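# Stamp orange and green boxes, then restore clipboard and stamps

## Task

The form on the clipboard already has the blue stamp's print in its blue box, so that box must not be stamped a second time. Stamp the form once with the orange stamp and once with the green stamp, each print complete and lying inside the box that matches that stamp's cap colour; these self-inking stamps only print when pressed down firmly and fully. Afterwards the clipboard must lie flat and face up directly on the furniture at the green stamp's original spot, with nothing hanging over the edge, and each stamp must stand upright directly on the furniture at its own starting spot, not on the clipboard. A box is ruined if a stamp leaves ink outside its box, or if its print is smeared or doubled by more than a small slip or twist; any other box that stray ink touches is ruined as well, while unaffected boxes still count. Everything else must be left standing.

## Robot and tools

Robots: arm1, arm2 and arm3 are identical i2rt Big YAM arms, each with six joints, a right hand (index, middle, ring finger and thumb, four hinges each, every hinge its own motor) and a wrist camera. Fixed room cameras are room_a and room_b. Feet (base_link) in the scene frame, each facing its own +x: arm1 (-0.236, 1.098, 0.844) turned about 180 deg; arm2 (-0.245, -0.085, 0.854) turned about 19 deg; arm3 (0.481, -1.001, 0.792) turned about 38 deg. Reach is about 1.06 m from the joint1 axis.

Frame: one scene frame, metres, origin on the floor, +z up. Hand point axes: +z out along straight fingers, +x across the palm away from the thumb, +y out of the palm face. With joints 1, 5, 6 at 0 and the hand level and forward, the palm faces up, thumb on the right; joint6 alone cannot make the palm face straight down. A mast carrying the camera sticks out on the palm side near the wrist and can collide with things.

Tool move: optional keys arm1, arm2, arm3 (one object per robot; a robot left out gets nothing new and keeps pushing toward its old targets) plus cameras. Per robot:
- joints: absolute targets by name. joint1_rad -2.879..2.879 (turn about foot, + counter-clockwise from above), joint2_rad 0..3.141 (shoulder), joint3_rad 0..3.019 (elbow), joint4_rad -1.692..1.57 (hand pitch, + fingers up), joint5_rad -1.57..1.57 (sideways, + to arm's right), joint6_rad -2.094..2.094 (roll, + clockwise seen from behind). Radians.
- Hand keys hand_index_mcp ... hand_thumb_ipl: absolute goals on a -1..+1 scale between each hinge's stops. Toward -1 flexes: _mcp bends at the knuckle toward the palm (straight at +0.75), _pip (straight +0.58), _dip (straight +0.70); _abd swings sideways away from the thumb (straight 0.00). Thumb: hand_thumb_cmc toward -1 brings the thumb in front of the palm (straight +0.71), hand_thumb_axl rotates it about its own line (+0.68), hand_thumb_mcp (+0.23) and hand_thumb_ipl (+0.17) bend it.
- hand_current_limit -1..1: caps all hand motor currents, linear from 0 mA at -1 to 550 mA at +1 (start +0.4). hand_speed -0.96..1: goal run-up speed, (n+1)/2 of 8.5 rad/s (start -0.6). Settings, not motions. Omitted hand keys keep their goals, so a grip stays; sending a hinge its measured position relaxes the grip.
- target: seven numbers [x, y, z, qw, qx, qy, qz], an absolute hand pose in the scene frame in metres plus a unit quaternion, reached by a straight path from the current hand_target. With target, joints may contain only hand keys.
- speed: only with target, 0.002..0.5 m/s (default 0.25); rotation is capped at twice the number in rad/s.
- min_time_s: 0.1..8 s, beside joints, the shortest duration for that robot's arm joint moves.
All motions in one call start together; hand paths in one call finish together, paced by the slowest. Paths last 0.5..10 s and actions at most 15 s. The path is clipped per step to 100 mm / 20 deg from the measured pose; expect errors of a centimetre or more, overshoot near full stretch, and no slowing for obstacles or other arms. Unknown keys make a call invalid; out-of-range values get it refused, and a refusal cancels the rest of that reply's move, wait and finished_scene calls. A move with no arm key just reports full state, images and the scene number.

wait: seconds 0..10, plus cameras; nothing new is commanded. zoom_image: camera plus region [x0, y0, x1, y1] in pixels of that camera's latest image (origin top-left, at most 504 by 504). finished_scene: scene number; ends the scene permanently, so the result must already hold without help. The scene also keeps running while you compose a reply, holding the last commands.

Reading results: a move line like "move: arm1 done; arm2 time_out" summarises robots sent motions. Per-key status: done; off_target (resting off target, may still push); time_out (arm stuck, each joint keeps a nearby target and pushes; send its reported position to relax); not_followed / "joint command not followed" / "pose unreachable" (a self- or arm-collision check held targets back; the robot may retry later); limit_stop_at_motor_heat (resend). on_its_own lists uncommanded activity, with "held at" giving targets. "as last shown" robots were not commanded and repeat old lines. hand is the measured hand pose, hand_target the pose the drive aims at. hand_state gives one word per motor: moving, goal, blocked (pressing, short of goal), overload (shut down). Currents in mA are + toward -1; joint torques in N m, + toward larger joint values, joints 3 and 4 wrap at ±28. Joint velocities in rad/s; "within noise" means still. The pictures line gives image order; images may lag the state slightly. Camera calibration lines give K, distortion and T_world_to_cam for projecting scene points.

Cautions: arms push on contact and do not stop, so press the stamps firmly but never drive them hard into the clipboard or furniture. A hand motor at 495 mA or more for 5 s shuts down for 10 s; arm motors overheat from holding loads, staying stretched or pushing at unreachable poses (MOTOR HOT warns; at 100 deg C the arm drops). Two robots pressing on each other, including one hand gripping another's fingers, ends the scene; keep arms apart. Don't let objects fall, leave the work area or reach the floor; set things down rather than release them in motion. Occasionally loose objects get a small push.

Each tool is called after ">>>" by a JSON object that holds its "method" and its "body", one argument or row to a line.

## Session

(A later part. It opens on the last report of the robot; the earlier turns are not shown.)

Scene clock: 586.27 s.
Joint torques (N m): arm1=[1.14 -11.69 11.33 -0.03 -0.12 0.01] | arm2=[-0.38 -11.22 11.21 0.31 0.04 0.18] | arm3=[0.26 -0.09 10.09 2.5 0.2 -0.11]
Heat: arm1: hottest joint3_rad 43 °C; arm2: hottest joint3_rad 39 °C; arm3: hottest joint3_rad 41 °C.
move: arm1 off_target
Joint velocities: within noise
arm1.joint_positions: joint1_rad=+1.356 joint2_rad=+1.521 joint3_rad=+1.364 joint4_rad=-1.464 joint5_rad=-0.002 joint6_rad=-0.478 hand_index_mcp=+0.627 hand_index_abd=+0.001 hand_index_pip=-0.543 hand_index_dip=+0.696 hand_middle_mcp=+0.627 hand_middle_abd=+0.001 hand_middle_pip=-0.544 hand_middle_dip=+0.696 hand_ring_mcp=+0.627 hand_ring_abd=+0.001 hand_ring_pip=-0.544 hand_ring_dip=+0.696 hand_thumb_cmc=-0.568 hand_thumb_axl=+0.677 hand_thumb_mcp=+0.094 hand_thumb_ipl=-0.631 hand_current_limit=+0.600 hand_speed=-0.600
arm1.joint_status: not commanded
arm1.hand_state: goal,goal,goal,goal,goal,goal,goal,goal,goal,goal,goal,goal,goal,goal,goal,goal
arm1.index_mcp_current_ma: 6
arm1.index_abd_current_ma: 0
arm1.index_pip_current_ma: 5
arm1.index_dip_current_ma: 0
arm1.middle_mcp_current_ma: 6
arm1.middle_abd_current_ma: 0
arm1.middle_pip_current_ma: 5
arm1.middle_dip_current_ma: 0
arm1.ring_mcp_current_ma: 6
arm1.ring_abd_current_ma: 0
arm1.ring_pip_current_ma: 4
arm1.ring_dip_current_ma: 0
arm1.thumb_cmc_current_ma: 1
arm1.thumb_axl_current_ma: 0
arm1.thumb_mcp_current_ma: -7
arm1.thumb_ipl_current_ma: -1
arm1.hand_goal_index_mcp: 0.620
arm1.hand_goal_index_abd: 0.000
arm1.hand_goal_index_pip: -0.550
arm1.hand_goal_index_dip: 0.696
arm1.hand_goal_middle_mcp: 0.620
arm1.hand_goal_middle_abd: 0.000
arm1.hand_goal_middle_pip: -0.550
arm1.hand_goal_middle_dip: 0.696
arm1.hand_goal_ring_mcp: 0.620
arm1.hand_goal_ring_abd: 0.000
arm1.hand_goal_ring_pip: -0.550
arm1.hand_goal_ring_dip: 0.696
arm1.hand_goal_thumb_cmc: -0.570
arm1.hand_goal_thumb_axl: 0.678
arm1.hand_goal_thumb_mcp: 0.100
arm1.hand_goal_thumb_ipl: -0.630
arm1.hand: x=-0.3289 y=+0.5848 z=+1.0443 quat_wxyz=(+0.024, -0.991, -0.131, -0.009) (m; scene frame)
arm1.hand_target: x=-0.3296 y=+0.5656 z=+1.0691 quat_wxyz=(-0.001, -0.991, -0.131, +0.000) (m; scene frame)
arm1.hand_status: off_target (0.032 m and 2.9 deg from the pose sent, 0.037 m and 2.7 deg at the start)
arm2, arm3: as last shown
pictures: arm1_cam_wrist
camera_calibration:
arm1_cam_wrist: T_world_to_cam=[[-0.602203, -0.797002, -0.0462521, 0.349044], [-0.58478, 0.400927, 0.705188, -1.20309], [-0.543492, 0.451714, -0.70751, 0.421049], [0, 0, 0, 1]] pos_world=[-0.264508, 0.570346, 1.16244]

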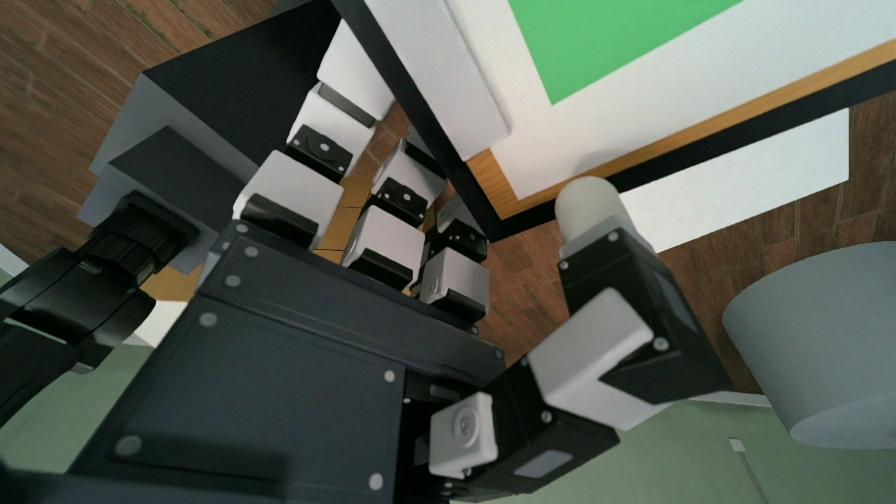

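>>> {"method": "move", "body": {
  "arm1": {"joints":{"hand_thumb_mcp":-0.1,"hand_thumb_ipl":-0.4,"hand_index_mcp":0.52,"hand_middle_mcp":0.52,"hand_ring_mcp":0.52,"hand_speed":-0.8}}
}}

>>> {"method": "move", "body": {
  "arm1": {"joints":{"hand_thumb_mcp":-0.24,"hand_thumb_ipl":-0.24}}
}}

>>> {"method": "move", "body": {
  "arm1": {"joints":{"hand_index_mcp":0.46,"hand_middle_mcp":0.46,"hand_ring_mcp":0.46}},
  "cameras": ["arm1_cam_wrist","arm2_cam_wrist"]
}}

Scene clock: 591.97 s.
Joint torques (N m): arm1=[1.14 -11.63 11.47 -0.03 -0.13 0.01] | arm2=[-0.21 -11.05 11.17 0.28 0.04 0.2] | arm3=[1.55 -0.21 10 2.37 0.22 -0.12]
Heat: arm1: hottest joint3_rad 43 °C; arm2: hottest joint3_rad 40 °C; arm3: hottest joint3_rad 41 °C.
move: arm1 done
Joint velocities: within noise
arm1.joint_positions: joint1_rad=+1.356 joint2_rad=+1.521 joint3_rad=+1.364 joint4_rad=-1.464 joint5_rad=-0.002 joint6_rad=-0.478 hand_index_mcp=+0.529 hand_index_abd=+0.001 hand_index_pip=-0.543 hand_index_dip=+0.696 hand_middle_mcp=+0.529 hand_middle_abd=+0.001 hand_middle_pip=-0.544 hand_middle_dip=+0.696 hand_ring_mcp=+0.529 hand_ring_abd=+0.001 hand_ring_pip=-0.544 hand_ring_dip=+0.696 hand_thumb_cmc=-0.568 hand_thumb_axl=+0.677 hand_thumb_mcp=-0.101 hand_thumb_ipl=-0.403 hand_current_limit=+0.600 hand_speed=-0.800
arm1.joint_status: all done
arm1.hand_state: goal,goal,goal,goal,goal,goal,goal,goal,goal,goal,goal,goal,goal,goal,goal,goal
arm1.index_mcp_current_ma: 9
arm1.index_abd_current_ma: 0
arm1.index_pip_current_ma: 5
arm1.index_dip_current_ma: 0
arm1.middle_mcp_current_ma: 9
arm1.middle_abd_current_ma: 0
arm1.middle_pip_current_ma: 5
arm1.middle_dip_current_ma: 0
arm1.ring_mcp_current_ma: 9
arm1.ring_abd_current_ma: 0
arm1.ring_pip_current_ma: 4
arm1.ring_dip_current_ma: 0
arm1.thumb_cmc_current_ma: 1
arm1.thumb_axl_current_ma: 0
arm1.thumb_mcp_current_ma: 0
arm1.thumb_ipl_current_ma: -2
arm1.hand_goal_index_mcp: 0.520
arm1.hand_goal_index_abd: 0.000
arm1.hand_goal_index_pip: -0.550
arm1.hand_goal_index_dip: 0.696
arm1.hand_goal_middle_mcp: 0.520
arm1.hand_goal_middle_abd: 0.000
arm1.hand_goal_middle_pip: -0.550
arm1.hand_goal_middle_dip: 0.696
arm1.hand_goal_ring_mcp: 0.520
arm1.hand_goal_ring_abd: 0.000
arm1.hand_goal_ring_pip: -0.550
arm1.hand_goal_ring_dip: 0.696
arm1.hand_goal_thumb_cmc: -0.570
arm1.hand_goal_thumb_axl: 0.678
arm1.hand_goal_thumb_mcp: -0.100
arm1.hand_goal_thumb_ipl: -0.400
arm1.hand: x=-0.3289 y=+0.5847 z=+1.0445 quat_wxyz=(+0.024, -0.991, -0.131, -0.009) (m; scene frame)
arm1.hand_target: x=-0.3296 y=+0.5655 z=+1.0692 quat_wxyz=(-0.001, -0.991, -0.131, +0.000) (m; scene frame)
arm1.hand_status: not commanded
arm2, arm3: as last shown
pictures: none

Scene clock: 592.70 s.
Joint torques (N m): arm1=[1.08 -11.75 11.25 -0.03 -0.15 0.01] | arm2=[-0.15 -11.28 11.21 0.34 0.04 0.18] | arm3=[1.03 0.62 9.98 2.43 0.16 -0.12]
Heat: arm1: hottest joint3_rad 43 °C; arm2: hottest joint3_rad 40 °C; arm3: hottest joint3_rad 41 °C.
move: arm1 done
Joint velocities: within noise
arm1.joint_positions: joint1_rad=+1.357 joint2_rad=+1.521 joint3_rad=+1.367 joint4_rad=-1.464 joint5_rad=-0.001 joint6_rad=-0.478 hand_index_mcp=+0.529 hand_index_abd=+0.001 hand_index_pip=-0.543 hand_index_dip=+0.696 hand_middle_mcp=+0.529 hand_middle_abd=+0.001 hand_middle_pip=-0.544 hand_middle_dip=+0.696 hand_ring_mcp=+0.532 hand_ring_abd=+0.001 hand_ring_pip=-0.542 hand_ring_dip=+0.696 hand_thumb_cmc=-0.568 hand_thumb_axl=+0.679 hand_thumb_mcp=-0.233 hand_thumb_ipl=-0.242 hand_current_limit=+0.600 hand_speed=-0.800
arm1.joint_status: all done
arm1.hand_state: goal,goal,goal,goal,goal,goal,goal,goal,goal,goal,goal,goal,goal,goal,goal,goal
arm1.index_mcp_current_ma: 9
arm1.index_abd_current_ma: 0
arm1.index_pip_current_ma: 5
arm1.index_dip_current_ma: 0
arm1.middle_mcp_current_ma: 9
arm1.middle_abd_current_ma: 0
arm1.middle_pip_current_ma: 5
arm1.middle_dip_current_ma: 0
arm1.ring_mcp_current_ma: 13
arm1.ring_abd_current_ma: 0
arm1.ring_pip_current_ma: 6
arm1.ring_dip_current_ma: 0
arm1.thumb_cmc_current_ma: 1
arm1.thumb_axl_current_ma: 0
arm1.thumb_mcp_current_ma: 9
arm1.thumb_ipl_current_ma: -1
arm1.hand_goal_index_mcp: 0.520
arm1.hand_goal_index_abd: 0.000
arm1.hand_goal_index_pip: -0.550
arm1.hand_goal_index_dip: 0.696
arm1.hand_goal_middle_mcp: 0.520
arm1.hand_goal_middle_abd: 0.000
arm1.hand_goal_middle_pip: -0.550
arm1.hand_goal_middle_dip: 0.696
arm1.hand_goal_ring_mcp: 0.520
arm1.hand_goal_ring_abd: 0.000
arm1.hand_goal_ring_pip: -0.550
arm1.hand_goal_ring_dip: 0.696
arm1.hand_goal_thumb_cmc: -0.570
arm1.hand_goal_thumb_axl: 0.678
arm1.hand_goal_thumb_mcp: -0.240
arm1.hand_goal_thumb_ipl: -0.240
arm1.hand: x=-0.3290 y=+0.5838 z=+1.0457 quat_wxyz=(+0.022, -0.991, -0.131, -0.008) (m; scene frame)
arm1.hand_target: x=-0.3296 y=+0.5656 z=+1.0692 quat_wxyz=(-0.001, -0.991, -0.131, +0.000) (m; scene frame)
arm1.hand_status: not commanded
arm2, arm3: as last shown
arm2.joint_positions: joint1_rad=+1.268 joint2_rad=+1.504 joint3_rad=+1.303 joint4_rad=-1.435 joint5_rad=+0.001 joint6_rad=+0.036 hand_index_mcp=+0.405 hand_index_abd=-0.003 hand_index_pip=-0.522 hand_index_dip=+0.727 hand_middle_mcp=+0.383 hand_middle_abd=+0.001 hand_middle_pip=-0.548 hand_middle_dip=+0.715 hand_ring_mcp=+0.364 hand_ring_abd=+0.000 hand_ring_pip=-0.571 hand_ring_dip=+0.704 hand_thumb_cmc=-0.567 hand_thumb_axl=+0.681 hand_thumb_mcp=-0.336 hand_thumb_ipl=-0.192 hand_current_limit=+0.600 hand_speed=-0.800
arm2.hand_state: blocked,goal,blocked,blocked,blocked,goal,blocked,goal,blocked,goal,goal,goal,goal,goal,blocked,blocked
arm2.index_abd_current_ma: 0
arm2.index_pip_current_ma: 107
arm2.index_dip_current_ma: 28
arm2.middle_mcp_current_ma: 105
arm2.middle_pip_current_ma: 46
arm2.middle_dip_current_ma: 12
arm2.ring_mcp_current_ma: 20
arm2.ring_pip_current_ma: 12
arm2.ring_dip_current_ma: 3
arm2.thumb_ipl_current_ma: 39
arm2.hand: x=-0.2343 y=+0.4206 z=+1.0411 quat_wxyz=(+0.000, +0.002, +1.000, -0.030) (m; scene frame)
arm2.hand_target: x=-0.2401 y=+0.4384 z=+1.0700 quat_wxyz=(+0.000, +0.000, +1.000, +0.000) (m; scene frame)
pictures: none

Scene clock: 593.23 s.
Joint torques (N m): arm1=[1.03 -11.81 11.25 -0.02 -0.19 0.01] | arm2=[-0.26 -11.28 11.19 0.34 0.06 0.19] | arm3=[0.97 0.62 10.1 2.62 0.26 -0.14]
Heat: arm1: hottest joint3_rad 43 °C; arm2: hottest joint3_rad 40 °C; arm3: hottest joint3_rad 41 °C.
move: arm1 off_target
Joint velocities: within noise
arm1.joint_positions: joint1_rad=+1.357 joint2_rad=+1.521 joint3_rad=+1.367 joint4_rad=-1.464 joint5_rad=-0.001 joint6_rad=-0.478 hand_index_mcp=+0.471 hand_index_abd=+0.001 hand_index_pip=-0.543 hand_index_dip=+0.696 hand_middle_mcp=+0.471 hand_middle_abd=+0.001 hand_middle_pip=-0.544 hand_middle_dip=+0.696 hand_ring_mcp=+0.507 hand_ring_abd=+0.001 hand_ring_pip=-0.540 hand_ring_dip=+0.697 hand_thumb_cmc=-0.568 hand_thumb_axl=+0.679 hand_thumb_mcp=-0.233 hand_thumb_ipl=-0.240 hand_current_limit=+0.600 hand_speed=-0.800
arm1.joint_status: hand_ring_mcp off_target (ended at +0.507, target +0.460); the others done
arm1.hand_state: goal,goal,goal,goal,goal,goal,goal,goal,blocked,goal,goal,goal,goal,goal,goal,goal
arm1.index_mcp_current_ma: 11
arm1.index_abd_current_ma: 0
arm1.index_pip_current_ma: 5
arm1.index_dip_current_ma: 0
arm1.middle_mcp_current_ma: 12
arm1.middle_abd_current_ma: 0
arm1.middle_pip_current_ma: 5
arm1.middle_dip_current_ma: 0
arm1.ring_mcp_current_ma: 102
arm1.ring_abd_current_ma: 0
arm1.ring_pip_current_ma: 10
arm1.ring_dip_current_ma: 0
arm1.thumb_cmc_current_ma: 1
arm1.thumb_axl_current_ma: 0
arm1.thumb_mcp_current_ma: 9
arm1.thumb_ipl_current_ma: 0
arm1.hand_goal_index_mcp: 0.460
arm1.hand_goal_index_abd: 0.000
arm1.hand_goal_index_pip: -0.550
arm1.hand_goal_index_dip: 0.696
arm1.hand_goal_middle_mcp: 0.460
arm1.hand_goal_middle_abd: 0.000
arm1.hand_goal_middle_pip: -0.550
arm1.hand_goal_middle_dip: 0.696
arm1.hand_goal_ring_mcp: 0.460
arm1.hand_goal_ring_abd: 0.000
arm1.hand_goal_ring_pip: -0.550
arm1.hand_goal_ring_dip: 0.696
arm1.hand_goal_thumb_cmc: -0.570
arm1.hand_goal_thumb_axl: 0.678
arm1.hand_goal_thumb_mcp: -0.240
arm1.hand_goal_thumb_ipl: -0.240
arm1.hand: x=-0.3291 y=+0.5839 z=+1.0457 quat_wxyz=(+0.022, -0.991, -0.131, -0.008) (m; scene frame)
arm1.hand_target: x=-0.3296 y=+0.5656 z=+1.0692 quat_wxyz=(-0.001, -0.991, -0.131, +0.000) (m; scene frame)
arm1.hand_status: not commanded
arm2.joint_positions: joint1_rad=+1.268 joint2_rad=+1.504 joint3_rad=+1.303 joint4_rad=-1.436 joint5_rad=+0.001 joint6_rad=+0.036 hand_index_mcp=+0.405 hand_index_abd=-0.002 hand_index_pip=-0.522 hand_index_dip=+0.727 hand_middle_mcp=+0.386 hand_middle_abd=+0.001 hand_middle_pip=-0.548 hand_middle_dip=+0.715 hand_ring_mcp=+0.368 hand_ring_abd=+0.000 hand_ring_pip=-0.568 hand_ring_dip=+0.705 hand_thumb_cmc=-0.567 hand_thumb_axl=+0.681 hand_thumb_mcp=-0.336 hand_thumb_ipl=-0.192 hand_current_limit=+0.600 hand_speed=-0.800
arm2.joint_status: not commanded
arm2.hand_state: blocked,goal,blocked,blocked,blocked,goal,blocked,goal,blocked,goal,blocked,goal,goal,goal,blocked,blocked
arm2.index_mcp_current_ma: 335
arm2.index_abd_current_ma: 0
arm2.index_pip_current_ma: 107
arm2.index_dip_current_ma: 28
arm2.middle_mcp_current_ma: 112
arm2.middle_abd_current_ma: 0
arm2.middle_pip_current_ma: 46
arm2.middle_dip_current_ma: 12
arm2.ring_mcp_current_ma: 26
arm2.ring_abd_current_ma: 0
arm2.ring_pip_current_ma: 15
arm2.ring_dip_current_ma: 3
arm2.thumb_cmc_current_ma: 1
arm2.thumb_axl_current_ma: 1
arm2.thumb_mcp_current_ma: 289
arm2.thumb_ipl_current_ma: 39
arm2.hand_goal_index_mcp: 0.280
arm2.hand_goal_index_abd: 0.000
arm2.hand_goal_index_pip: -0.590
arm2.hand_goal_index_dip: 0.696
arm2.hand_goal_middle_mcp: 0.320
arm2.hand_goal_middle_abd: 0.000
arm2.hand_goal_middle_pip: -0.590
arm2.hand_goal_middle_dip: 0.696
arm2.hand_goal_ring_mcp: 0.340
arm2.hand_goal_ring_abd: 0.000
arm2.hand_goal_ring_pip: -0.590
arm2.hand_goal_ring_dip: 0.696
arm2.hand_goal_thumb_cmc: -0.570
arm2.hand_goal_thumb_axl: 0.678
arm2.hand_goal_thumb_mcp: -0.430
arm2.hand_goal_thumb_ipl: -0.220
arm2.hand: x=-0.2343 y=+0.4203 z=+1.0410 quat_wxyz=(+0.000, +0.002, +1.000, -0.030) (m; scene frame)
arm2.hand_target: x=-0.2400 y=+0.4383 z=+1.0699 quat_wxyz=(+0.000, +0.000, +1.000, +0.000) (m; scene frame)
arm2.hand_status: not commanded
arm3.joint_positions: joint1_rad=+2.290 joint2_rad=+0.632 joint3_rad=+1.361 joint4_rad=-1.266 joint5_rad=+0.116 joint6_rad=+0.997 hand_index_mcp=+0.756 hand_index_abd=+0.000 hand_index_pip=+0.577 hand_index_dip=+0.696 hand_middle_mcp=+0.757 hand_middle_abd=+0.000 hand_middle_pip=+0.577 hand_middle_dip=+0.696 hand_ring_mcp=+0.757 hand_ring_abd=+0.000 hand_ring_pip=+0.577 hand_ring_dip=+0.696 hand_thumb_cmc=+0.716 hand_thumb_axl=+0.677 hand_thumb_mcp=+0.226 hand_thumb_ipl=+0.168 hand_current_limit=+0.400 hand_speed=-0.600
arm3.joint_status: not commanded
arm3.hand_state: goal,goal,goal,goal,goal,goal,goal,goal,goal,goal,goal,goal,goal,goal,goal,goal
arm3.index_mcp_current_ma: 0
arm3.index_abd_current_ma: 0
arm3.index_pip_current_ma: 0
arm3.index_dip_current_ma: 0
arm3.middle_mcp_current_ma: 1
arm3.middle_abd_current_ma: 0
arm3.middle_pip_current_ma: 0
arm3.middle_dip_current_ma: 0
arm3.ring_mcp_current_ma: 1
arm3.ring_abd_current_ma: 0
arm3.ring_pip_current_ma: 0
arm3.ring_dip_current_ma: 0
arm3.thumb_cmc_current_ma: 0
arm3.thumb_axl_current_ma: 0
arm3.thumb_mcp_current_ma: 0
arm3.thumb_ipl_current_ma: 0
arm3.hand_goal_index_mcp: 0.754
arm3.hand_goal_index_abd: 0.000
arm3.hand_goal_index_pip: 0.576
arm3.hand_goal_index_dip: 0.696
arm3.hand_goal_middle_mcp: 0.754
arm3.hand_goal_middle_abd: 0.000
arm3.hand_goal_middle_pip: 0.576
arm3.hand_goal_middle_dip: 0.696
arm3.hand_goal_ring_mcp: 0.754
arm3.hand_goal_ring_abd: 0.000
arm3.hand_goal_ring_pip: 0.576
arm3.hand_goal_ring_dip: 0.696
arm3.hand_goal_thumb_cmc: 0.714
arm3.hand_goal_thumb_axl: 0.678
arm3.hand_goal_thumb_mcp: 0.226
arm3.hand_goal_thumb_ipl: 0.168
arm3.hand: x=+0.2443 y=-0.8522 z=+1.3572 quat_wxyz=(-0.439, -0.142, +0.857, +0.228) (m; scene frame)
arm3.hand_target: x=+0.2459 y=-0.8548 z=+1.3669 quat_wxyz=(-0.449, -0.144, +0.852, +0.230) (m; scene frame)
arm3.hand_status: not commanded
pictures: arm1_cam_wrist, arm2_cam_wrist
camera_calibration:
arm1_cam_wrist: T_world_to_cam=[[-0.602227, -0.797164, -0.0430292, 0.345033], [-0.583618, 0.402844, 0.705058, -1.20444], [-0.544713, 0.449718, -0.707843, 0.423401], [0, 0, 0, 1]] pos_world=[-0.264513, 0.569838, 1.16375]
arm2_cam_wrist: T_world_to_cam=[[0.810321, 0.583752, -0.0511133, 0.0375335], [0.412044, -0.505598, 0.758017, -0.527072], [0.416652, -0.635299, -0.650228, 1.16298], [0, 0, 0, 1]] pos_world=[-0.297795, 0.450444, 1.15765]

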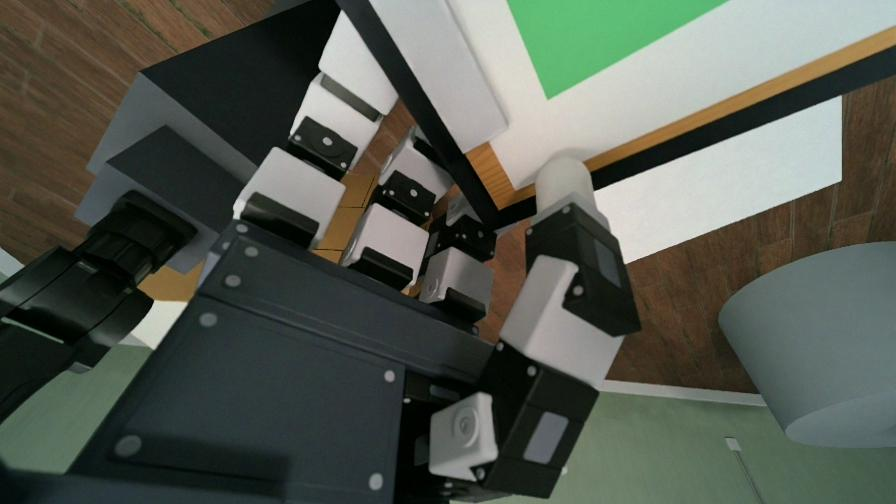

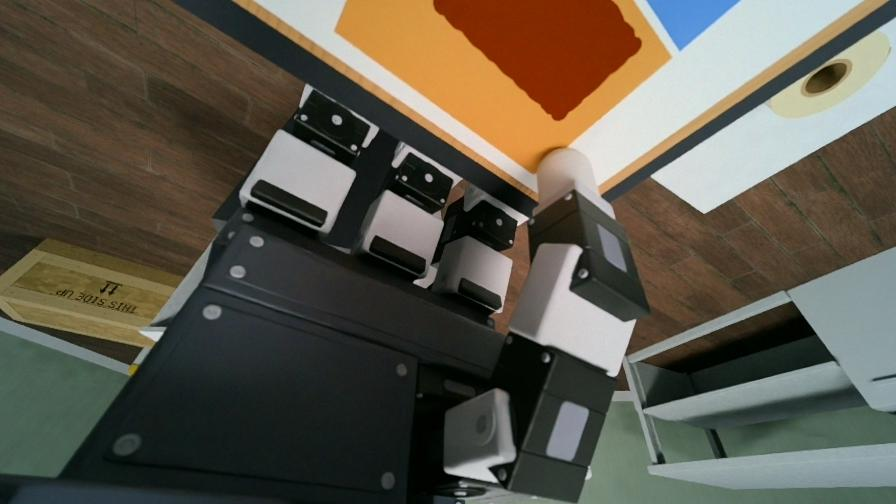

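>>> {"method": "move", "body": {
  "arm1": {"joints":{"hand_index_mcp":0.42,"hand_middle_mcp":0.44,"hand_ring_mcp":0.49}}
}}

>>> {"method": "move", "body": {
  "arm1": {"joints":{"hand_thumb_mcp":-0.32,"hand_thumb_ipl":-0.2,"hand_index_mcp":0.39,"hand_middle_mcp":0.42,"hand_ring_mcp":0.48}},
  "cameras": ["arm1_cam_wrist"]
}}

Scene clock: 596.73 s.
Joint torques (N m): arm1=[1.03 -11.81 11.26 0.01 -0.18 0.01] | arm2=[-0.32 -11.22 11.28 0.32 0.03 0.18] | arm3=[1.44 -0.09 10.14 2.51 0.2 -0.11]
Heat: arm1: hottest joint3_rad 43 °C; arm2: hottest joint3_rad 40 °C; arm3: hottest joint3_rad 41 °C.
move: arm1 done
Joint velocities: within noise
arm1.joint_positions: joint1_rad=+1.357 joint2_rad=+1.521 joint3_rad=+1.367 joint4_rad=-1.464 joint5_rad=-0.001 joint6_rad=-0.478 hand_index_mcp=+0.431 hand_index_abd=+0.001 hand_index_pip=-0.543 hand_index_dip=+0.696 hand_middle_mcp=+0.451 hand_middle_abd=+0.001 hand_middle_pip=-0.544 hand_middle_dip=+0.696 hand_ring_mcp=+0.509 hand_ring_abd=+0.001 hand_ring_pip=-0.540 hand_ring_dip=+0.697 hand_thumb_cmc=-0.568 hand_thumb_axl=+0.679 hand_thumb_mcp=-0.233 hand_thumb_ipl=-0.240 hand_current_limit=+0.600 hand_speed=-0.800
arm1.joint_status: all done
arm1.hand_state: goal,goal,goal,goal,goal,goal,goal,goal,goal,goal,goal,goal,goal,goal,goal,goal
arm1.index_mcp_current_ma: 13
arm1.index_abd_current_ma: 0
arm1.index_pip_current_ma: 5
arm1.index_dip_current_ma: 0
arm1.middle_mcp_current_ma: 13
arm1.middle_abd_current_ma: 0
arm1.middle_pip_current_ma: 5
arm1.middle_dip_current_ma: 0
arm1.ring_mcp_current_ma: 27
arm1.ring_abd_current_ma: 0
arm1.ring_pip_current_ma: 10
arm1.ring_dip_current_ma: 0
arm1.thumb_cmc_current_ma: 1
arm1.thumb_axl_current_ma: 0
arm1.thumb_mcp_current_ma: 9
arm1.thumb_ipl_current_ma: 0
arm1.hand_goal_index_mcp: 0.420
arm1.hand_goal_index_abd: 0.000
arm1.hand_goal_index_pip: -0.550
arm1.hand_goal_index_dip: 0.696
arm1.hand_goal_middle_mcp: 0.440
arm1.hand_goal_middle_abd: 0.000
arm1.hand_goal_middle_pip: -0.550
arm1.hand_goal_middle_dip: 0.696
arm1.hand_goal_ring_mcp: 0.490
arm1.hand_goal_ring_abd: 0.000
arm1.hand_goal_ring_pip: -0.550
arm1.hand_goal_ring_dip: 0.696
arm1.hand_goal_thumb_cmc: -0.570
arm1.hand_goal_thumb_axl: 0.678
arm1.hand_goal_thumb_mcp: -0.240
arm1.hand_goal_thumb_ipl: -0.240
arm1.hand: x=-0.3291 y=+0.5839 z=+1.0457 quat_wxyz=(+0.022, -0.991, -0.131, -0.008) (m; scene frame)
arm1.hand_target: x=-0.3296 y=+0.5656 z=+1.0692 quat_wxyz=(-0.001, -0.991, -0.131, +0.000) (m; scene frame)
arm1.hand_status: not commanded
arm2, arm3: as last shown
pictures: none

Scene clock: 597.33 s.
Joint torques (N m): arm1=[1.03 -11.81 11.28 -0.01 -0.2 0.01] | arm2=[-0.32 -11.22 11.18 0.34 0 0.17] | arm3=[0.73 -0.15 10.06 2.55 0.2 -0.15]
Heat: arm1: hottest joint3_rad 43 °C; arm2: hottest joint3_rad 40 °C; arm3: hottest joint3_rad 41 °C.
move: arm1 off_target
Joint velocities: within noise
arm1.joint_positions: joint1_rad=+1.358 joint2_rad=+1.521 joint3_rad=+1.367 joint4_rad=-1.464 joint5_rad=+0.000 joint6_rad=-0.478 hand_index_mcp=+0.402 hand_index_abd=+0.001 hand_index_pip=-0.543 hand_index_dip=+0.696 hand_middle_mcp=+0.443 hand_middle_abd=+0.001 hand_middle_pip=-0.537 hand_middle_dip=+0.699 hand_ring_mcp=+0.509 hand_ring_abd=+0.001 hand_ring_pip=-0.540 hand_ring_dip=+0.697 hand_thumb_cmc=-0.568 hand_thumb_axl=+0.679 hand_thumb_mcp=-0.275 hand_thumb_ipl=-0.192 hand_current_limit=+0.600 hand_speed=-0.800
arm1.joint_status: hand_middle_mcp off_target (ended at +0.443, target +0.420); hand_ring_mcp off_target (ended at +0.509, target +0.480); hand_thumb_mcp off_target (ended at -0.275, target -0.320); the others done
arm1.hand_state: goal,goal,goal,goal,blocked,goal,goal,goal,blocked,goal,goal,goal,goal,goal,blocked,goal
arm1.index_mcp_current_ma: 14
arm1.index_abd_current_ma: 0
arm1.index_pip_current_ma: 5
arm1.index_dip_current_ma: 0
arm1.middle_mcp_current_ma: 36
arm1.middle_abd_current_ma: 0
arm1.middle_pip_current_ma: 13
arm1.middle_dip_current_ma: 2
arm1.ring_mcp_current_ma: 50
arm1.ring_abd_current_ma: 0
arm1.ring_pip_current_ma: 10
arm1.ring_dip_current_ma: 0
arm1.thumb_cmc_current_ma: 1
arm1.thumb_axl_current_ma: 1
arm1.thumb_mcp_current_ma: 126
arm1.thumb_ipl_current_ma: 10
arm1.hand_goal_index_mcp: 0.390
arm1.hand_goal_index_abd: 0.000
arm1.hand_goal_index_pip: -0.550
arm1.hand_goal_index_dip: 0.696
arm1.hand_goal_middle_mcp: 0.420
arm1.hand_goal_middle_abd: 0.000
arm1.hand_goal_middle_pip: -0.550
arm1.hand_goal_middle_dip: 0.696
arm1.hand_goal_ring_mcp: 0.480
arm1.hand_goal_ring_abd: 0.000
arm1.hand_goal_ring_pip: -0.550
arm1.hand_goal_ring_dip: 0.696
arm1.hand_goal_thumb_cmc: -0.570
arm1.hand_goal_thumb_axl: 0.678
arm1.hand_goal_thumb_mcp: -0.320
arm1.hand_goal_thumb_ipl: -0.200
arm1.hand: x=-0.3286 y=+0.5838 z=+1.0457 quat_wxyz=(+0.023, -0.991, -0.131, -0.008) (m; scene frame)
arm1.hand_target: x=-0.3296 y=+0.5656 z=+1.0692 quat_wxyz=(-0.001, -0.991, -0.131, +0.000) (m; scene frame)
arm1.hand_status: not commanded
arm2, arm3: as last shown
arm2.joint_positions: joint1_rad=+1.269 joint2_rad=+1.504 joint3_rad=+1.303 joint4_rad=-1.436 joint5_rad=+0.002 joint6_rad=+0.038 hand_index_mcp=+0.404 hand_index_abd=-0.002 hand_index_pip=-0.522 hand_index_dip=+0.727 hand_middle_mcp=+0.387 hand_middle_abd=+0.001 hand_middle_pip=-0.546 hand_middle_dip=+0.716 hand_ring_mcp=+0.371 hand_ring_abd=-0.001 hand_ring_pip=-0.562 hand_ring_dip=+0.709 hand_thumb_cmc=-0.567 hand_thumb_axl=+0.680 hand_thumb_mcp=-0.336 hand_thumb_ipl=-0.192 hand_current_limit=+0.600 hand_speed=-0.800
arm2.hand_state: blocked,goal,blocked,blocked,blocked,goal,blocked,blocked,blocked,goal,blocked,goal,goal,goal,blocked,blocked
arm2.index_mcp_current_ma: 329
arm2.middle_mcp_current_ma: 117
arm2.middle_pip_current_ma: 51
arm2.middle_dip_current_ma: 14
arm2.ring_mcp_current_ma: 32
arm2.ring_pip_current_ma: 24
arm2.ring_dip_current_ma: 7
arm2.hand: x=-0.2342 y=+0.4203 z=+1.0410 quat_wxyz=(+0.001, +0.002, +1.000, -0.030) (m; scene frame)
arm2.hand_target: x=-0.2401 y=+0.4383 z=+1.0699 quat_wxyz=(+0.000, +0.000, +1.000, +0.000) (m; scene frame)
pictures: arm1_cam_wrist
camera_calibration:
arm1_cam_wrist: T_world_to_cam=[[-0.601321, -0.797858, -0.0428338, 0.345718], [-0.583782, 0.402112, 0.70534, -1.204], [-0.545538, 0.449142, -0.707574, 0.423571], [0, 0, 0, 1]] pos_world=[-0.263914, 0.569735, 1.16375]

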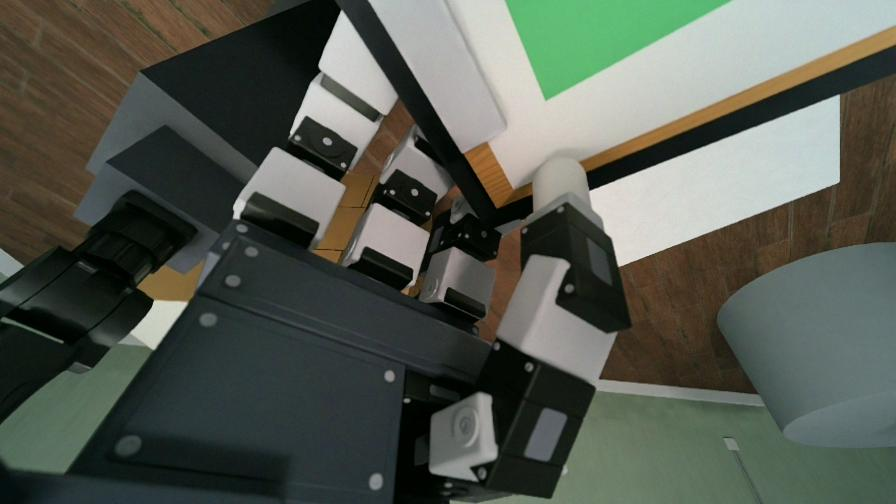

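>>> {"method": "move", "body": {
  "arm1": {"joints":{"hand_thumb_mcp":-0.40,"hand_thumb_ipl":-0.18,"hand_index_mcp":0.32,"hand_middle_mcp":0.36,"hand_ring_mcp":0.45}},
  "cameras": ["arm1_cam_wrist"]
}}

Scene clock: 600.07 s.
Joint torques (N m): arm1=[0.85 -11.81 11.28 -0.02 -0.24 0.02] | arm2=[-0.38 -11.16 11.22 0.42 0.01 0.14] | arm3=[0.91 -0.21 10.03 2.55 0.21 -0.16]
Heat: arm1: hottest joint3_rad 44 °C; arm2: hottest joint3_rad 40 °C; arm3: hottest joint3_rad 41 °C.
move: arm1 off_target
Joint velocities: within noise
arm1.joint_positions: joint1_rad=+1.358 joint2_rad=+1.521 joint3_rad=+1.367 joint4_rad=-1.464 joint5_rad=+0.001 joint6_rad=-0.478 hand_index_mcp=+0.391 hand_index_abd=+0.001 hand_index_pip=-0.533 hand_index_dip=+0.701 hand_middle_mcp=+0.436 hand_middle_abd=+0.001 hand_middle_pip=-0.531 hand_middle_dip=+0.702 hand_ring_mcp=+0.499 hand_ring_abd=+0.001 hand_ring_pip=-0.539 hand_ring_dip=+0.697 hand_thumb_cmc=-0.568 hand_thumb_axl=+0.680 hand_thumb_mcp=-0.301 hand_thumb_ipl=-0.160 hand_current_limit=+0.600 hand_speed=-0.800
arm1.joint_status: hand_index_mcp off_target (ended at +0.391, target +0.320); hand_middle_mcp off_target (ended at +0.436, target +0.360); hand_ring_mcp off_target (ended at +0.499, target +0.450); hand_thumb_mcp off_target (ended at -0.301, target -0.400); hand_thumb_ipl off_target (ended at -0.160, target -0.180)
arm1.hand_state: blocked,goal,goal,goal,blocked,goal,goal,goal,blocked,goal,goal,goal,goal,goal,blocked,blocked
arm1.index_mcp_current_ma: 185
arm1.index_abd_current_ma: 0
arm1.index_pip_current_ma: 22
arm1.index_dip_current_ma: 4
arm1.middle_mcp_current_ma: 206
arm1.middle_abd_current_ma: 0
arm1.middle_pip_current_ma: 25
arm1.middle_dip_current_ma: 4
arm1.ring_mcp_current_ma: 107
arm1.ring_abd_current_ma: 0
arm1.ring_pip_current_ma: 11
arm1.ring_dip_current_ma: 0
arm1.thumb_cmc_current_ma: 1
arm1.thumb_axl_current_ma: 1
arm1.thumb_mcp_current_ma: 402
arm1.thumb_ipl_current_ma: 42
arm1.hand_goal_index_mcp: 0.320
arm1.hand_goal_index_abd: 0.000
arm1.hand_goal_index_pip: -0.550
arm1.hand_goal_index_dip: 0.696
arm1.hand_goal_middle_mcp: 0.360
arm1.hand_goal_middle_abd: 0.000
arm1.hand_goal_middle_pip: -0.550
arm1.hand_goal_middle_dip: 0.696
arm1.hand_goal_ring_mcp: 0.450
arm1.hand_goal_ring_abd: 0.000
arm1.hand_goal_ring_pip: -0.550
arm1.hand_goal_ring_dip: 0.696
arm1.hand_goal_thumb_cmc: -0.570
arm1.hand_goal_thumb_axl: 0.678
arm1.hand_goal_thumb_mcp: -0.400
arm1.hand_goal_thumb_ipl: -0.180
arm1.hand: x=-0.3285 y=+0.5838 z=+1.0457 quat_wxyz=(+0.023, -0.991, -0.132, -0.008) (m; scene frame)
arm1.hand_target: x=-0.3296 y=+0.5656 z=+1.0692 quat_wxyz=(-0.001, -0.991, -0.131, +0.000) (m; scene frame)
arm1.hand_status: not commanded
arm2, arm3: as last shown
arm2.joint_positions: joint1_rad=+1.269 joint2_rad=+1.504 joint3_rad=+1.303 joint4_rad=-1.436 joint5_rad=+0.002 joint6_rad=+0.038 hand_index_mcp=+0.402 hand_index_abd=-0.001 hand_index_pip=-0.522 hand_index_dip=+0.727 hand_middle_mcp=+0.389 hand_middle_abd=+0.001 hand_middle_pip=-0.545 hand_middle_dip=+0.717 hand_ring_mcp=+0.375 hand_ring_abd=-0.002 hand_ring_pip=-0.558 hand_ring_dip=+0.711 hand_thumb_cmc=-0.567 hand_thumb_axl=+0.680 hand_thumb_mcp=-0.336 hand_thumb_ipl=-0.192 hand_current_limit=+0.600 hand_speed=-0.800
arm2.index_mcp_current_ma: 321
arm2.middle_mcp_current_ma: 122
arm2.middle_pip_current_ma: 54
arm2.ring_mcp_current_ma: 39
arm2.ring_pip_current_ma: 30
arm2.ring_dip_current_ma: 8
arm2.thumb_axl_current_ma: 0
arm2.thumb_mcp_current_ma: 287
arm2.hand: x=-0.2341 y=+0.4203 z=+1.0410 quat_wxyz=(+0.001, +0.003, +1.000, -0.030) (m; scene frame)
arm2.hand_target: x=-0.2400 y=+0.4383 z=+1.0699 quat_wxyz=(+0.000, +0.000, +1.000, +0.000) (m; scene frame)
pictures: arm1_cam_wrist
camera_calibration:
arm1_cam_wrist: T_world_to_cam=[[-0.601023, -0.798099, -0.0425396, 0.345645], [-0.583426, 0.401737, 0.705848, -1.20416], [-0.546247, 0.44905, -0.707085, 0.422852], [0, 0, 0, 1]] pos_world=[-0.263817, 0.569734, 1.16365]

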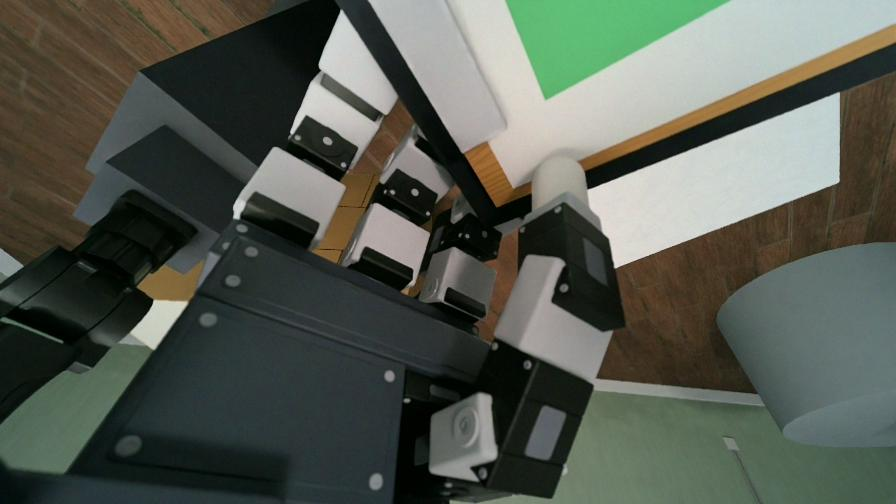

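>>> {"method": "move", "body": {
  "arm2": {"joints":{"hand_thumb_mcp":-0.3,"hand_index_mcp":0.38,"hand_middle_mcp":0.375,"hand_ring_mcp":0.37,"hand_speed":-0.9}}
}}

>>> {"method": "move", "body": {
  "arm2": {"joints":{"hand_thumb_mcp":-0.2,"hand_thumb_ipl":-0.25,"hand_index_mcp":0.44,"hand_middle_mcp":0.43,"hand_ring_mcp":0.42}},
  "cameras": ["arm1_cam_wrist","arm2_cam_wrist"]
}}

Scene clock: 603.50 s.
Joint torques (N m): arm1=[0.91 -11.99 11.28 -0.02 -0.24 0.02] | arm2=[-0.32 -11.34 10.88 0.34 0.02 0.14] | arm3=[0.85 0.26 9.96 2.56 0.21 -0.17]
Heat: arm1: hottest joint3_rad 44 °C; arm2: hottest joint3_rad 40 °C; arm3: hottest joint3_rad 41 °C.
move: arm2 off_target
Joint velocities: within noise
arm1, arm3: as last shown
arm1.joint_positions: joint1_rad=+1.358 joint2_rad=+1.525 joint3_rad=+1.367 joint4_rad=-1.464 joint5_rad=+0.001 joint6_rad=-0.478 hand_index_mcp=+0.391 hand_index_abd=+0.001 hand_index_pip=-0.528 hand_index_dip=+0.703 hand_middle_mcp=+0.434 hand_middle_abd=+0.001 hand_middle_pip=-0.530 hand_middle_dip=+0.702 hand_ring_mcp=+0.489 hand_ring_abd=+0.001 hand_ring_pip=-0.539 hand_ring_dip=+0.697 hand_thumb_cmc=-0.570 hand_thumb_axl=+0.679 hand_thumb_mcp=-0.317 hand_thumb_ipl=-0.159 hand_current_limit=+0.600 hand_speed=-0.800
arm1.hand_state: blocked,goal,blocked,goal,blocked,goal,goal,goal,blocked,goal,goal,goal,goal,goal,blocked,blocked
arm1.index_pip_current_ma: 30
arm1.index_dip_current_ma: 6
arm1.middle_mcp_current_ma: 197
arm1.middle_pip_current_ma: 26
arm1.middle_dip_current_ma: 5
arm1.ring_mcp_current_ma: 77
arm1.ring_dip_current_ma: 1
arm1.thumb_cmc_current_ma: 0
arm1.thumb_axl_current_ma: 0
arm1.thumb_mcp_current_ma: 311
arm1.thumb_ipl_current_ma: 44
arm1.hand: x=-0.3286 y=+0.5835 z=+1.0442 quat_wxyz=(+0.024, -0.991, -0.132, -0.008) (m; scene frame)
arm1.hand_target: x=-0.3297 y=+0.5656 z=+1.0691 quat_wxyz=(+0.000, -0.991, -0.130, +0.000) (m; scene frame)
arm2.joint_positions: joint1_rad=+1.269 joint2_rad=+1.504 joint3_rad=+1.308 joint4_rad=-1.436 joint5_rad=+0.002 joint6_rad=+0.039 hand_index_mcp=+0.413 hand_index_abd=-0.001 hand_index_pip=-0.535 hand_index_dip=+0.725 hand_middle_mcp=+0.407 hand_middle_abd=+0.001 hand_middle_pip=-0.549 hand_middle_dip=+0.716 hand_ring_mcp=+0.396 hand_ring_abd=-0.002 hand_ring_pip=-0.558 hand_ring_dip=+0.711 hand_thumb_cmc=-0.567 hand_thumb_axl=+0.680 hand_thumb_mcp=-0.310 hand_thumb_ipl=-0.228 hand_current_limit=+0.600 hand_speed=-0.900
arm2.joint_status: hand_index_mcp off_target (ended at +0.413, target +0.380); hand_middle_mcp off_target (ended at +0.407, target +0.375); hand_ring_mcp off_target (ended at +0.396, target +0.370); the others done
arm2.hand_state: blocked,goal,blocked,blocked,blocked,goal,blocked,blocked,blocked,goal,blocked,goal,goal,goal,goal,goal
arm2.index_mcp_current_ma: 34
arm2.index_abd_current_ma: 0
arm2.index_pip_current_ma: 75
arm2.index_dip_current_ma: 25
arm2.middle_mcp_current_ma: 31
arm2.middle_abd_current_ma: 0
arm2.middle_pip_current_ma: 45
arm2.middle_dip_current_ma: 14
arm2.ring_mcp_current_ma: 22
arm2.ring_abd_current_ma: 0
arm2.ring_pip_current_ma: 30
arm2.ring_dip_current_ma: 8
arm2.thumb_cmc_current_ma: 0
arm2.thumb_axl_current_ma: 0
arm2.thumb_mcp_current_ma: -7
arm2.thumb_ipl_current_ma: -4
arm2.hand_goal_index_mcp: 0.380
arm2.hand_goal_index_abd: 0.000
arm2.hand_goal_index_pip: -0.590
arm2.hand_goal_index_dip: 0.696
arm2.hand_goal_middle_mcp: 0.376
arm2.hand_goal_middle_abd: 0.000
arm2.hand_goal_middle_pip: -0.590
arm2.hand_goal_middle_dip: 0.696
arm2.hand_goal_ring_mcp: 0.370
arm2.hand_goal_ring_abd: 0.000
arm2.hand_goal_ring_pip: -0.590
arm2.hand_goal_ring_dip: 0.696
arm2.hand_goal_thumb_cmc: -0.570
arm2.hand_goal_thumb_axl: 0.678
arm2.hand_goal_thumb_mcp: -0.300
arm2.hand_goal_thumb_ipl: -0.220
arm2.on_its_own: hand_thumb_ipl moved -0.036 to your old target -0.220
arm2.hand: x=-0.2342 y=+0.4219 z=+1.0432 quat_wxyz=(+0.001, +0.003, +1.000, -0.028) (m; scene frame)
arm2.hand_target: x=-0.2400 y=+0.4384 z=+1.0700 quat_wxyz=(+0.000, +0.000, +1.000, +0.000) (m; scene frame)
arm2.hand_status: not commanded
pictures: none

Scene clock: 604.27 s.
Joint torques (N m): arm1=[0.91 -12.4 11.23 -0.03 -0.24 0.02] | arm2=[-0.44 -11.34 10.41 0.38 0 0.14] | arm3=[0.67 -0.03 10.1 2.47 0.23 -0.18]
Heat: arm1: hottest joint3_rad 44 °C; arm2: hottest joint3_rad 40 °C; arm3: hottest joint3_rad 41 °C.
move: arm2 done
Joint velocities: within noise
arm1, arm3: as last shown
arm1.joint_positions: joint1_rad=+1.358 joint2_rad=+1.529 joint3_rad=+1.367 joint4_rad=-1.464 joint5_rad=+0.001 joint6_rad=-0.478 hand_index_mcp=+0.391 hand_index_abd=+0.001 hand_index_pip=-0.524 hand_index_dip=+0.705 hand_middle_mcp=+0.429 hand_middle_abd=+0.001 hand_middle_pip=-0.530 hand_middle_dip=+0.703 hand_ring_mcp=+0.476 hand_ring_abd=+0.001 hand_ring_pip=-0.539 hand_ring_dip=+0.697 hand_thumb_cmc=-0.570 hand_thumb_axl=+0.679 hand_thumb_mcp=-0.344 hand_thumb_ipl=-0.159 hand_current_limit=+0.600 hand_speed=-0.800
arm1.hand_state: blocked,goal,blocked,goal,blocked,goal,blocked,goal,blocked,goal,goal,goal,goal,goal,blocked,blocked
arm1.index_pip_current_ma: 39
arm1.index_dip_current_ma: 9
arm1.middle_mcp_current_ma: 176
arm1.middle_pip_current_ma: 27
arm1.ring_mcp_current_ma: 43
arm1.thumb_mcp_current_ma: 175
arm1.on_its_own: hand_thumb_mcp moved -0.027 toward your old target -0.400
arm1.hand: x=-0.3286 y=+0.5832 z=+1.0417 quat_wxyz=(+0.026, -0.991, -0.132, -0.009) (m; scene frame)
arm2.joint_positions: joint1_rad=+1.269 joint2_rad=+1.504 joint3_rad=+1.314 joint4_rad=-1.436 joint5_rad=+0.002 joint6_rad=+0.039 hand_index_mcp=+0.441 hand_index_abd=-0.001 hand_index_pip=-0.581 hand_index_dip=+0.700 hand_middle_mcp=+0.434 hand_middle_abd=+0.001 hand_middle_pip=-0.580 hand_middle_dip=+0.701 hand_ring_mcp=+0.426 hand_ring_abd=-0.002 hand_ring_pip=-0.576 hand_ring_dip=+0.703 hand_thumb_cmc=-0.568 hand_thumb_axl=+0.679 hand_thumb_mcp=-0.207 hand_thumb_ipl=-0.251 hand_current_limit=+0.600 hand_speed=-0.900
arm2.joint_status: all done
arm2.hand_state: goal,goal,goal,goal,goal,goal,goal,goal,goal,goal,goal,goal,goal,goal,goal,goal
arm2.index_mcp_current_ma: 0
arm2.index_abd_current_ma: 0
arm2.index_pip_current_ma: 3
arm2.index_dip_current_ma: 1
arm2.middle_mcp_current_ma: 1
arm2.middle_abd_current_ma: 0
arm2.middle_pip_current_ma: 4
arm2.middle_dip_current_ma: 1
arm2.ring_mcp_current_ma: 2
arm2.ring_abd_current_ma: 0
arm2.ring_pip_current_ma: 7
arm2.ring_dip_current_ma: 2
arm2.thumb_cmc_current_ma: 0
arm2.thumb_axl_current_ma: 0
arm2.thumb_mcp_current_ma: -3
arm2.thumb_ipl_current_ma: 0
arm2.hand_goal_index_mcp: 0.440
arm2.hand_goal_index_abd: 0.000
arm2.hand_goal_index_pip: -0.590
arm2.hand_goal_index_dip: 0.696
arm2.hand_goal_middle_mcp: 0.430
arm2.hand_goal_middle_abd: 0.000
arm2.hand_goal_middle_pip: -0.590
arm2.hand_goal_middle_dip: 0.696
arm2.hand_goal_ring_mcp: 0.420
arm2.hand_goal_ring_abd: 0.000
arm2.hand_goal_ring_pip: -0.590
arm2.hand_goal_ring_dip: 0.696
arm2.hand_goal_thumb_cmc: -0.570
arm2.hand_goal_thumb_axl: 0.678
arm2.hand_goal_thumb_mcp: -0.200
arm2.hand_goal_thumb_ipl: -0.250
arm2.hand: x=-0.2343 y=+0.4238 z=+1.0460 quat_wxyz=(+0.001, +0.003, +1.000, -0.025) (m; scene frame)
arm2.hand_target: x=-0.2401 y=+0.4384 z=+1.0701 quat_wxyz=(+0.000, +0.000, +1.000, +0.000) (m; scene frame)
arm2.hand_status: not commanded
pictures: arm1_cam_wrist, arm2_cam_wrist
camera_calibration:
arm1_cam_wrist: T_world_to_cam=[[-0.600979, -0.797714, -0.0497708, 0.352295], [-0.584591, 0.396245, 0.707985, -1.20058], [-0.545048, 0.45458, -0.704471, 0.414668], [0, 0, 0, 1]] pos_world=[-0.264112, 0.568254, 1.15965]
arm2_cam_wrist: T_world_to_cam=[[0.811907, 0.582138, -0.0438348, 0.029143], [0.40993, -0.515045, 0.752786, -0.52013], [0.415648, -0.629161, -0.656805, 1.17252], [0, 0, 0, 1]] pos_world=[-0.297799, 0.452846, 1.16294]

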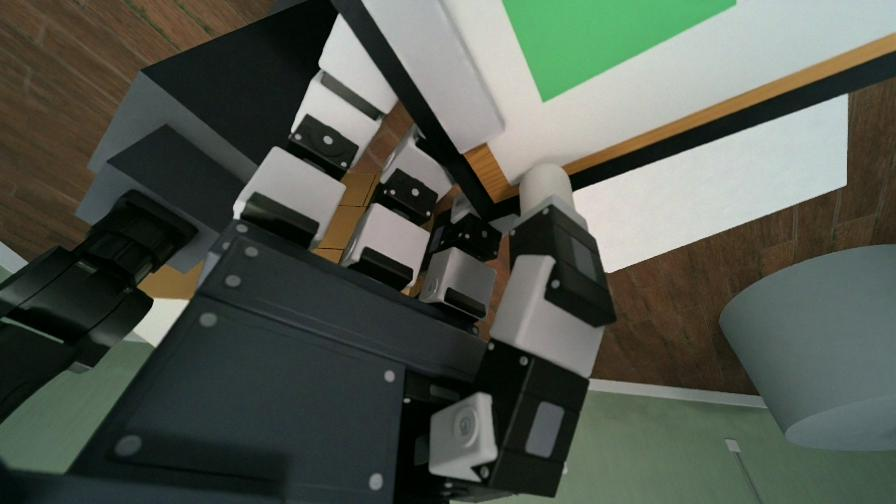

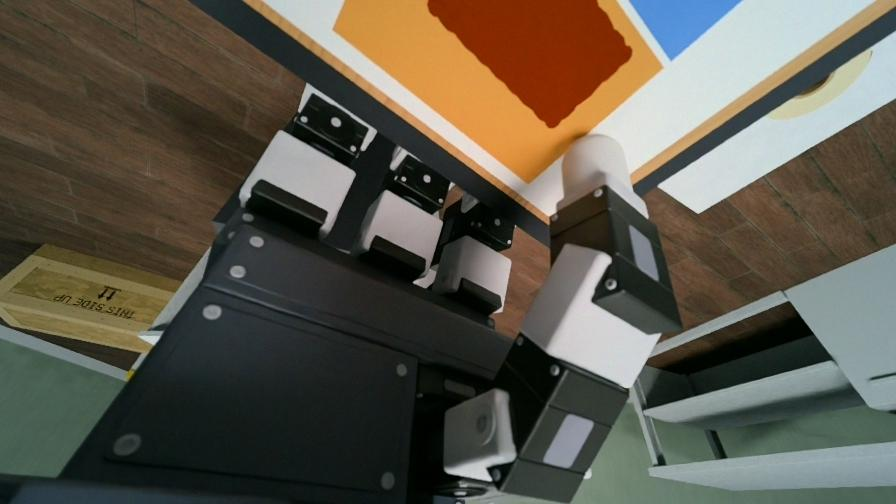

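>>> {"method": "move", "body": {
  "arm1": {"joints":{"hand_thumb_mcp":-0.48,"hand_thumb_ipl":-0.12,"hand_index_mcp":0.28,"hand_middle_mcp":0.33,"hand_ring_mcp":0.42}},
  "cameras": ["arm1_cam_wrist"]
}}

Scene clock: 608.13 s.
Joint torques (N m): arm1=[0.91 -12.4 11.23 -0.03 -0.24 0.01] | arm2=[-0.44 -11.22 10.47 0.36 0.01 0.13] | arm3=[1.08 -0.26 10.02 2.39 0.23 -0.16]
Heat: arm1: hottest joint3_rad 45 °C; arm2: hottest joint3_rad 40 °C; arm3: hottest joint3_rad 41 °C.
move: arm1 off_target
Joint velocities: within noise
arm1.joint_positions: joint1_rad=+1.358 joint2_rad=+1.529 joint3_rad=+1.367 joint4_rad=-1.464 joint5_rad=+0.001 joint6_rad=-0.478 hand_index_mcp=+0.390 hand_index_abd=+0.001 hand_index_pip=-0.513 hand_index_dip=+0.709 hand_middle_mcp=+0.416 hand_middle_abd=+0.001 hand_middle_pip=-0.524 hand_middle_dip=+0.704 hand_ring_mcp=+0.448 hand_ring_abd=+0.001 hand_ring_pip=-0.539 hand_ring_dip=+0.697 hand_thumb_cmc=-0.570 hand_thumb_axl=+0.678 hand_thumb_mcp=-0.384 hand_thumb_ipl=-0.099 hand_current_limit=+0.600 hand_speed=-0.800
arm1.joint_status: hand_index_mcp off_target (ended at +0.390, target +0.280); hand_middle_mcp off_target (ended at +0.416, target +0.330); hand_ring_mcp off_target (ended at +0.448, target +0.420); hand_thumb_mcp off_target (ended at -0.384, target -0.480); hand_thumb_ipl off_target (ended at -0.099, target -0.120)
arm1.hand_state: blocked,goal,blocked,goal,blocked,goal,blocked,goal,blocked,goal,goal,goal,goal,goal,blocked,blocked
arm1.index_mcp_current_ma: 351
arm1.index_abd_current_ma: 0
arm1.index_pip_current_ma: 64
arm1.index_dip_current_ma: 14
arm1.middle_mcp_current_ma: 246
arm1.middle_abd_current_ma: 0
arm1.middle_pip_current_ma: 38
arm1.middle_dip_current_ma: 7
arm1.ring_mcp_current_ma: 47
arm1.ring_abd_current_ma: 0
arm1.ring_pip_current_ma: 11
arm1.ring_dip_current_ma: 1
arm1.thumb_cmc_current_ma: 0
arm1.thumb_axl_current_ma: 0
arm1.thumb_mcp_current_ma: 387
arm1.thumb_ipl_current_ma: 42
arm1.hand_goal_index_mcp: 0.280
arm1.hand_goal_index_abd: 0.000
arm1.hand_goal_index_pip: -0.550
arm1.hand_goal_index_dip: 0.696
arm1.hand_goal_middle_mcp: 0.330
arm1.hand_goal_middle_abd: 0.000
arm1.hand_goal_middle_pip: -0.550
arm1.hand_goal_middle_dip: 0.696
arm1.hand_goal_ring_mcp: 0.420
arm1.hand_goal_ring_abd: 0.000
arm1.hand_goal_ring_pip: -0.550
arm1.hand_goal_ring_dip: 0.696
arm1.hand_goal_thumb_cmc: -0.570
arm1.hand_goal_thumb_axl: 0.678
arm1.hand_goal_thumb_mcp: -0.480
arm1.hand_goal_thumb_ipl: -0.120
arm1.hand: x=-0.3286 y=+0.5832 z=+1.0417 quat_wxyz=(+0.026, -0.991, -0.132, -0.009) (m; scene frame)
arm1.hand_target: x=-0.3297 y=+0.5656 z=+1.0691 quat_wxyz=(+0.000, -0.991, -0.130, +0.000) (m; scene frame)
arm1.hand_status: not commanded
arm2, arm3: as last shown
arm2.joint_positions: joint1_rad=+1.269 joint2_rad=+1.504 joint3_rad=+1.314 joint4_rad=-1.436 joint5_rad=+0.002 joint6_rad=+0.039 hand_index_mcp=+0.442 hand_index_abd=-0.001 hand_index_pip=-0.581 hand_index_dip=+0.700 hand_middle_mcp=+0.434 hand_middle_abd=+0.001 hand_middle_pip=-0.582 hand_middle_dip=+0.699 hand_ring_mcp=+0.430 hand_ring_abd=-0.002 hand_ring_pip=-0.576 hand_ring_dip=+0.703 hand_thumb_cmc=-0.568 hand_thumb_axl=+0.679 hand_thumb_mcp=-0.206 hand_thumb_ipl=-0.251 hand_current_limit=+0.600 hand_speed=-0.900
arm2.middle_pip_current_ma: 3
arm2.ring_mcp_current_ma: 5
arm2.hand_target: x=-0.2400 y=+0.4384 z=+1.0701 quat_wxyz=(+0.000, +0.000, +1.000, +0.000) (m; scene frame)
pictures: arm1_cam_wrist
camera_calibration:
arm1_cam_wrist: T_world_to_cam=[[-0.600979, -0.797714, -0.0497708, 0.352295], [-0.584591, 0.396245, 0.707985, -1.20058], [-0.545048, 0.45458, -0.704471, 0.414668], [0, 0, 0, 1]] pos_world=[-0.264112, 0.568254, 1.15965]

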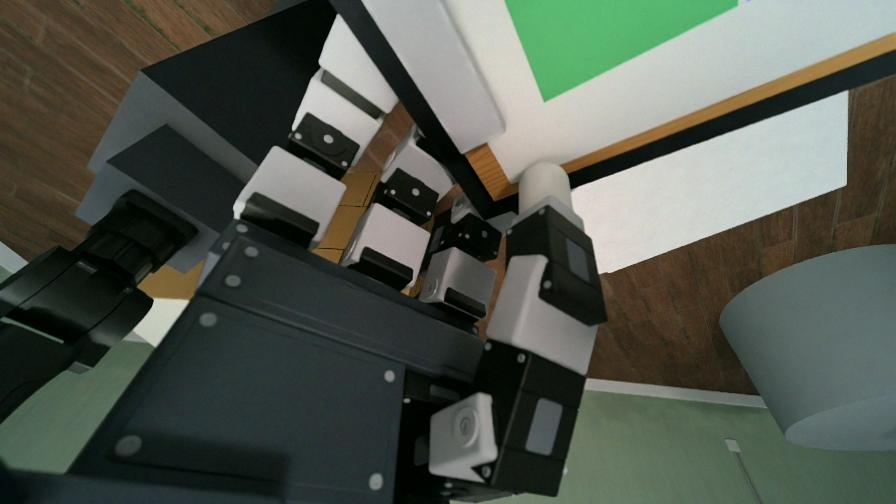

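>>> {"method": "move", "body": {
  "arm2": {"joints":{"hand_thumb_mcp":-0.05,"hand_thumb_ipl":-0.4,"hand_index_mcp":0.48,"hand_middle_mcp":0.48,"hand_ring_mcp":0.48}},
  "cameras": ["arm1_cam_wrist","arm2_cam_wrist"]
}}

Scene clock: 611.43 s.
Joint torques (N m): arm1=[0.91 -12.51 11.23 -0.02 -0.24 0] | arm2=[-0.26 -11.22 10.43 0.38 0 0.15] | arm3=[0.73 -0.32 9.96 2.17 0.22 -0.1]
Heat: arm1: hottest joint3_rad 45 °C; arm2: hottest joint3_rad 40 °C; arm3: hottest joint3_rad 41 °C.
move: arm2 done
Joint velocities: within noise
arm1, arm3: as last shown
arm1.joint_positions: joint1_rad=+1.358 joint2_rad=+1.531 joint3_rad=+1.367 joint4_rad=-1.464 joint5_rad=+0.001 joint6_rad=-0.477 hand_index_mcp=+0.390 hand_index_abd=+0.001 hand_index_pip=-0.508 hand_index_dip=+0.712 hand_middle_mcp=+0.416 hand_middle_abd=+0.001 hand_middle_pip=-0.524 hand_middle_dip=+0.705 hand_ring_mcp=+0.443 hand_ring_abd=+0.001 hand_ring_pip=-0.539 hand_ring_dip=+0.697 hand_thumb_cmc=-0.570 hand_thumb_axl=+0.678 hand_thumb_mcp=-0.386 hand_thumb_ipl=-0.099 hand_current_limit=+0.600 hand_speed=-0.800
arm1.index_pip_current_ma: 79
arm1.index_dip_current_ma: 19
arm1.middle_pip_current_ma: 39
arm1.middle_dip_current_ma: 8
arm1.ring_mcp_current_ma: 36
arm1.thumb_mcp_current_ma: 376
arm1.thumb_ipl_current_ma: 43
arm1.hand: x=-0.3287 y=+0.5831 z=+1.0407 quat_wxyz=(+0.027, -0.991, -0.131, -0.009) (m; scene frame)
arm1.hand_target: x=-0.3297 y=+0.5656 z=+1.0690 quat_wxyz=(+0.000, -0.991, -0.131, +0.000) (m; scene frame)
arm2.joint_positions: joint1_rad=+1.269 joint2_rad=+1.504 joint3_rad=+1.314 joint4_rad=-1.436 joint5_rad=+0.002 joint6_rad=+0.039 hand_index_mcp=+0.481 hand_index_abd=-0.001 hand_index_pip=-0.581 hand_index_dip=+0.700 hand_middle_mcp=+0.481 hand_middle_abd=+0.001 hand_middle_pip=-0.583 hand_middle_dip=+0.699 hand_ring_mcp=+0.481 hand_ring_abd=-0.002 hand_ring_pip=-0.581 hand_ring_dip=+0.700 hand_thumb_cmc=-0.568 hand_thumb_axl=+0.679 hand_thumb_mcp=-0.058 hand_thumb_ipl=-0.398 hand_current_limit=+0.600 hand_speed=-0.900
arm2.joint_status: all done
arm2.hand_state: goal,goal,goal,goal,goal,goal,goal,goal,goal,goal,goal,goal,goal,goal,goal,goal
arm2.index_mcp_current_ma: 0
arm2.index_abd_current_ma: 0
arm2.index_pip_current_ma: 3
arm2.index_dip_current_ma: 1
arm2.middle_mcp_current_ma: 0
arm2.middle_abd_current_ma: 0
arm2.middle_pip_current_ma: 2
arm2.middle_dip_current_ma: 1
arm2.ring_mcp_current_ma: 0
arm2.ring_abd_current_ma: 0
arm2.ring_pip_current_ma: 3
arm2.ring_dip_current_ma: 1
arm2.thumb_cmc_current_ma: 0
arm2.thumb_axl_current_ma: 0
arm2.thumb_mcp_current_ma: -4
arm2.thumb_ipl_current_ma: 1
arm2.hand_goal_index_mcp: 0.480
arm2.hand_goal_index_abd: 0.000
arm2.hand_goal_index_pip: -0.590
arm2.hand_goal_index_dip: 0.696
arm2.hand_goal_middle_mcp: 0.480
arm2.hand_goal_middle_abd: 0.000
arm2.hand_goal_middle_pip: -0.590
arm2.hand_goal_middle_dip: 0.696
arm2.hand_goal_ring_mcp: 0.480
arm2.hand_goal_ring_abd: 0.000
arm2.hand_goal_ring_pip: -0.590
arm2.hand_goal_ring_dip: 0.696
arm2.hand_goal_thumb_cmc: -0.570
arm2.hand_goal_thumb_axl: 0.678
arm2.hand_goal_thumb_mcp: -0.050
arm2.hand_goal_thumb_ipl: -0.400
arm2.hand: x=-0.2343 y=+0.4238 z=+1.0460 quat_wxyz=(+0.001, +0.003, +1.000, -0.025) (m; scene frame)
arm2.hand_target: x=-0.2400 y=+0.4384 z=+1.0701 quat_wxyz=(+0.000, +0.000, +1.000, +0.000) (m; scene frame)
arm2.hand_status: not commanded
pictures: arm1_cam_wrist, arm2_cam_wrist
camera_calibration:
arm1_cam_wrist: T_world_to_cam=[[-0.601576, -0.797151, -0.0515437, 0.35345], [-0.584572, 0.39534, 0.708506, -1.19986], [-0.544409, 0.456351, -0.70382, 0.412495], [0, 0, 0, 1]] pos_world=[-0.264211, 0.567862, 1.15865]
arm2_cam_wrist: T_world_to_cam=[[0.811907, 0.582138, -0.0438348, 0.029143], [0.40993, -0.515045, 0.752786, -0.52013], [0.415648, -0.629161, -0.656805, 1.17252], [0, 0, 0, 1]] pos_world=[-0.297799, 0.452846, 1.16294]

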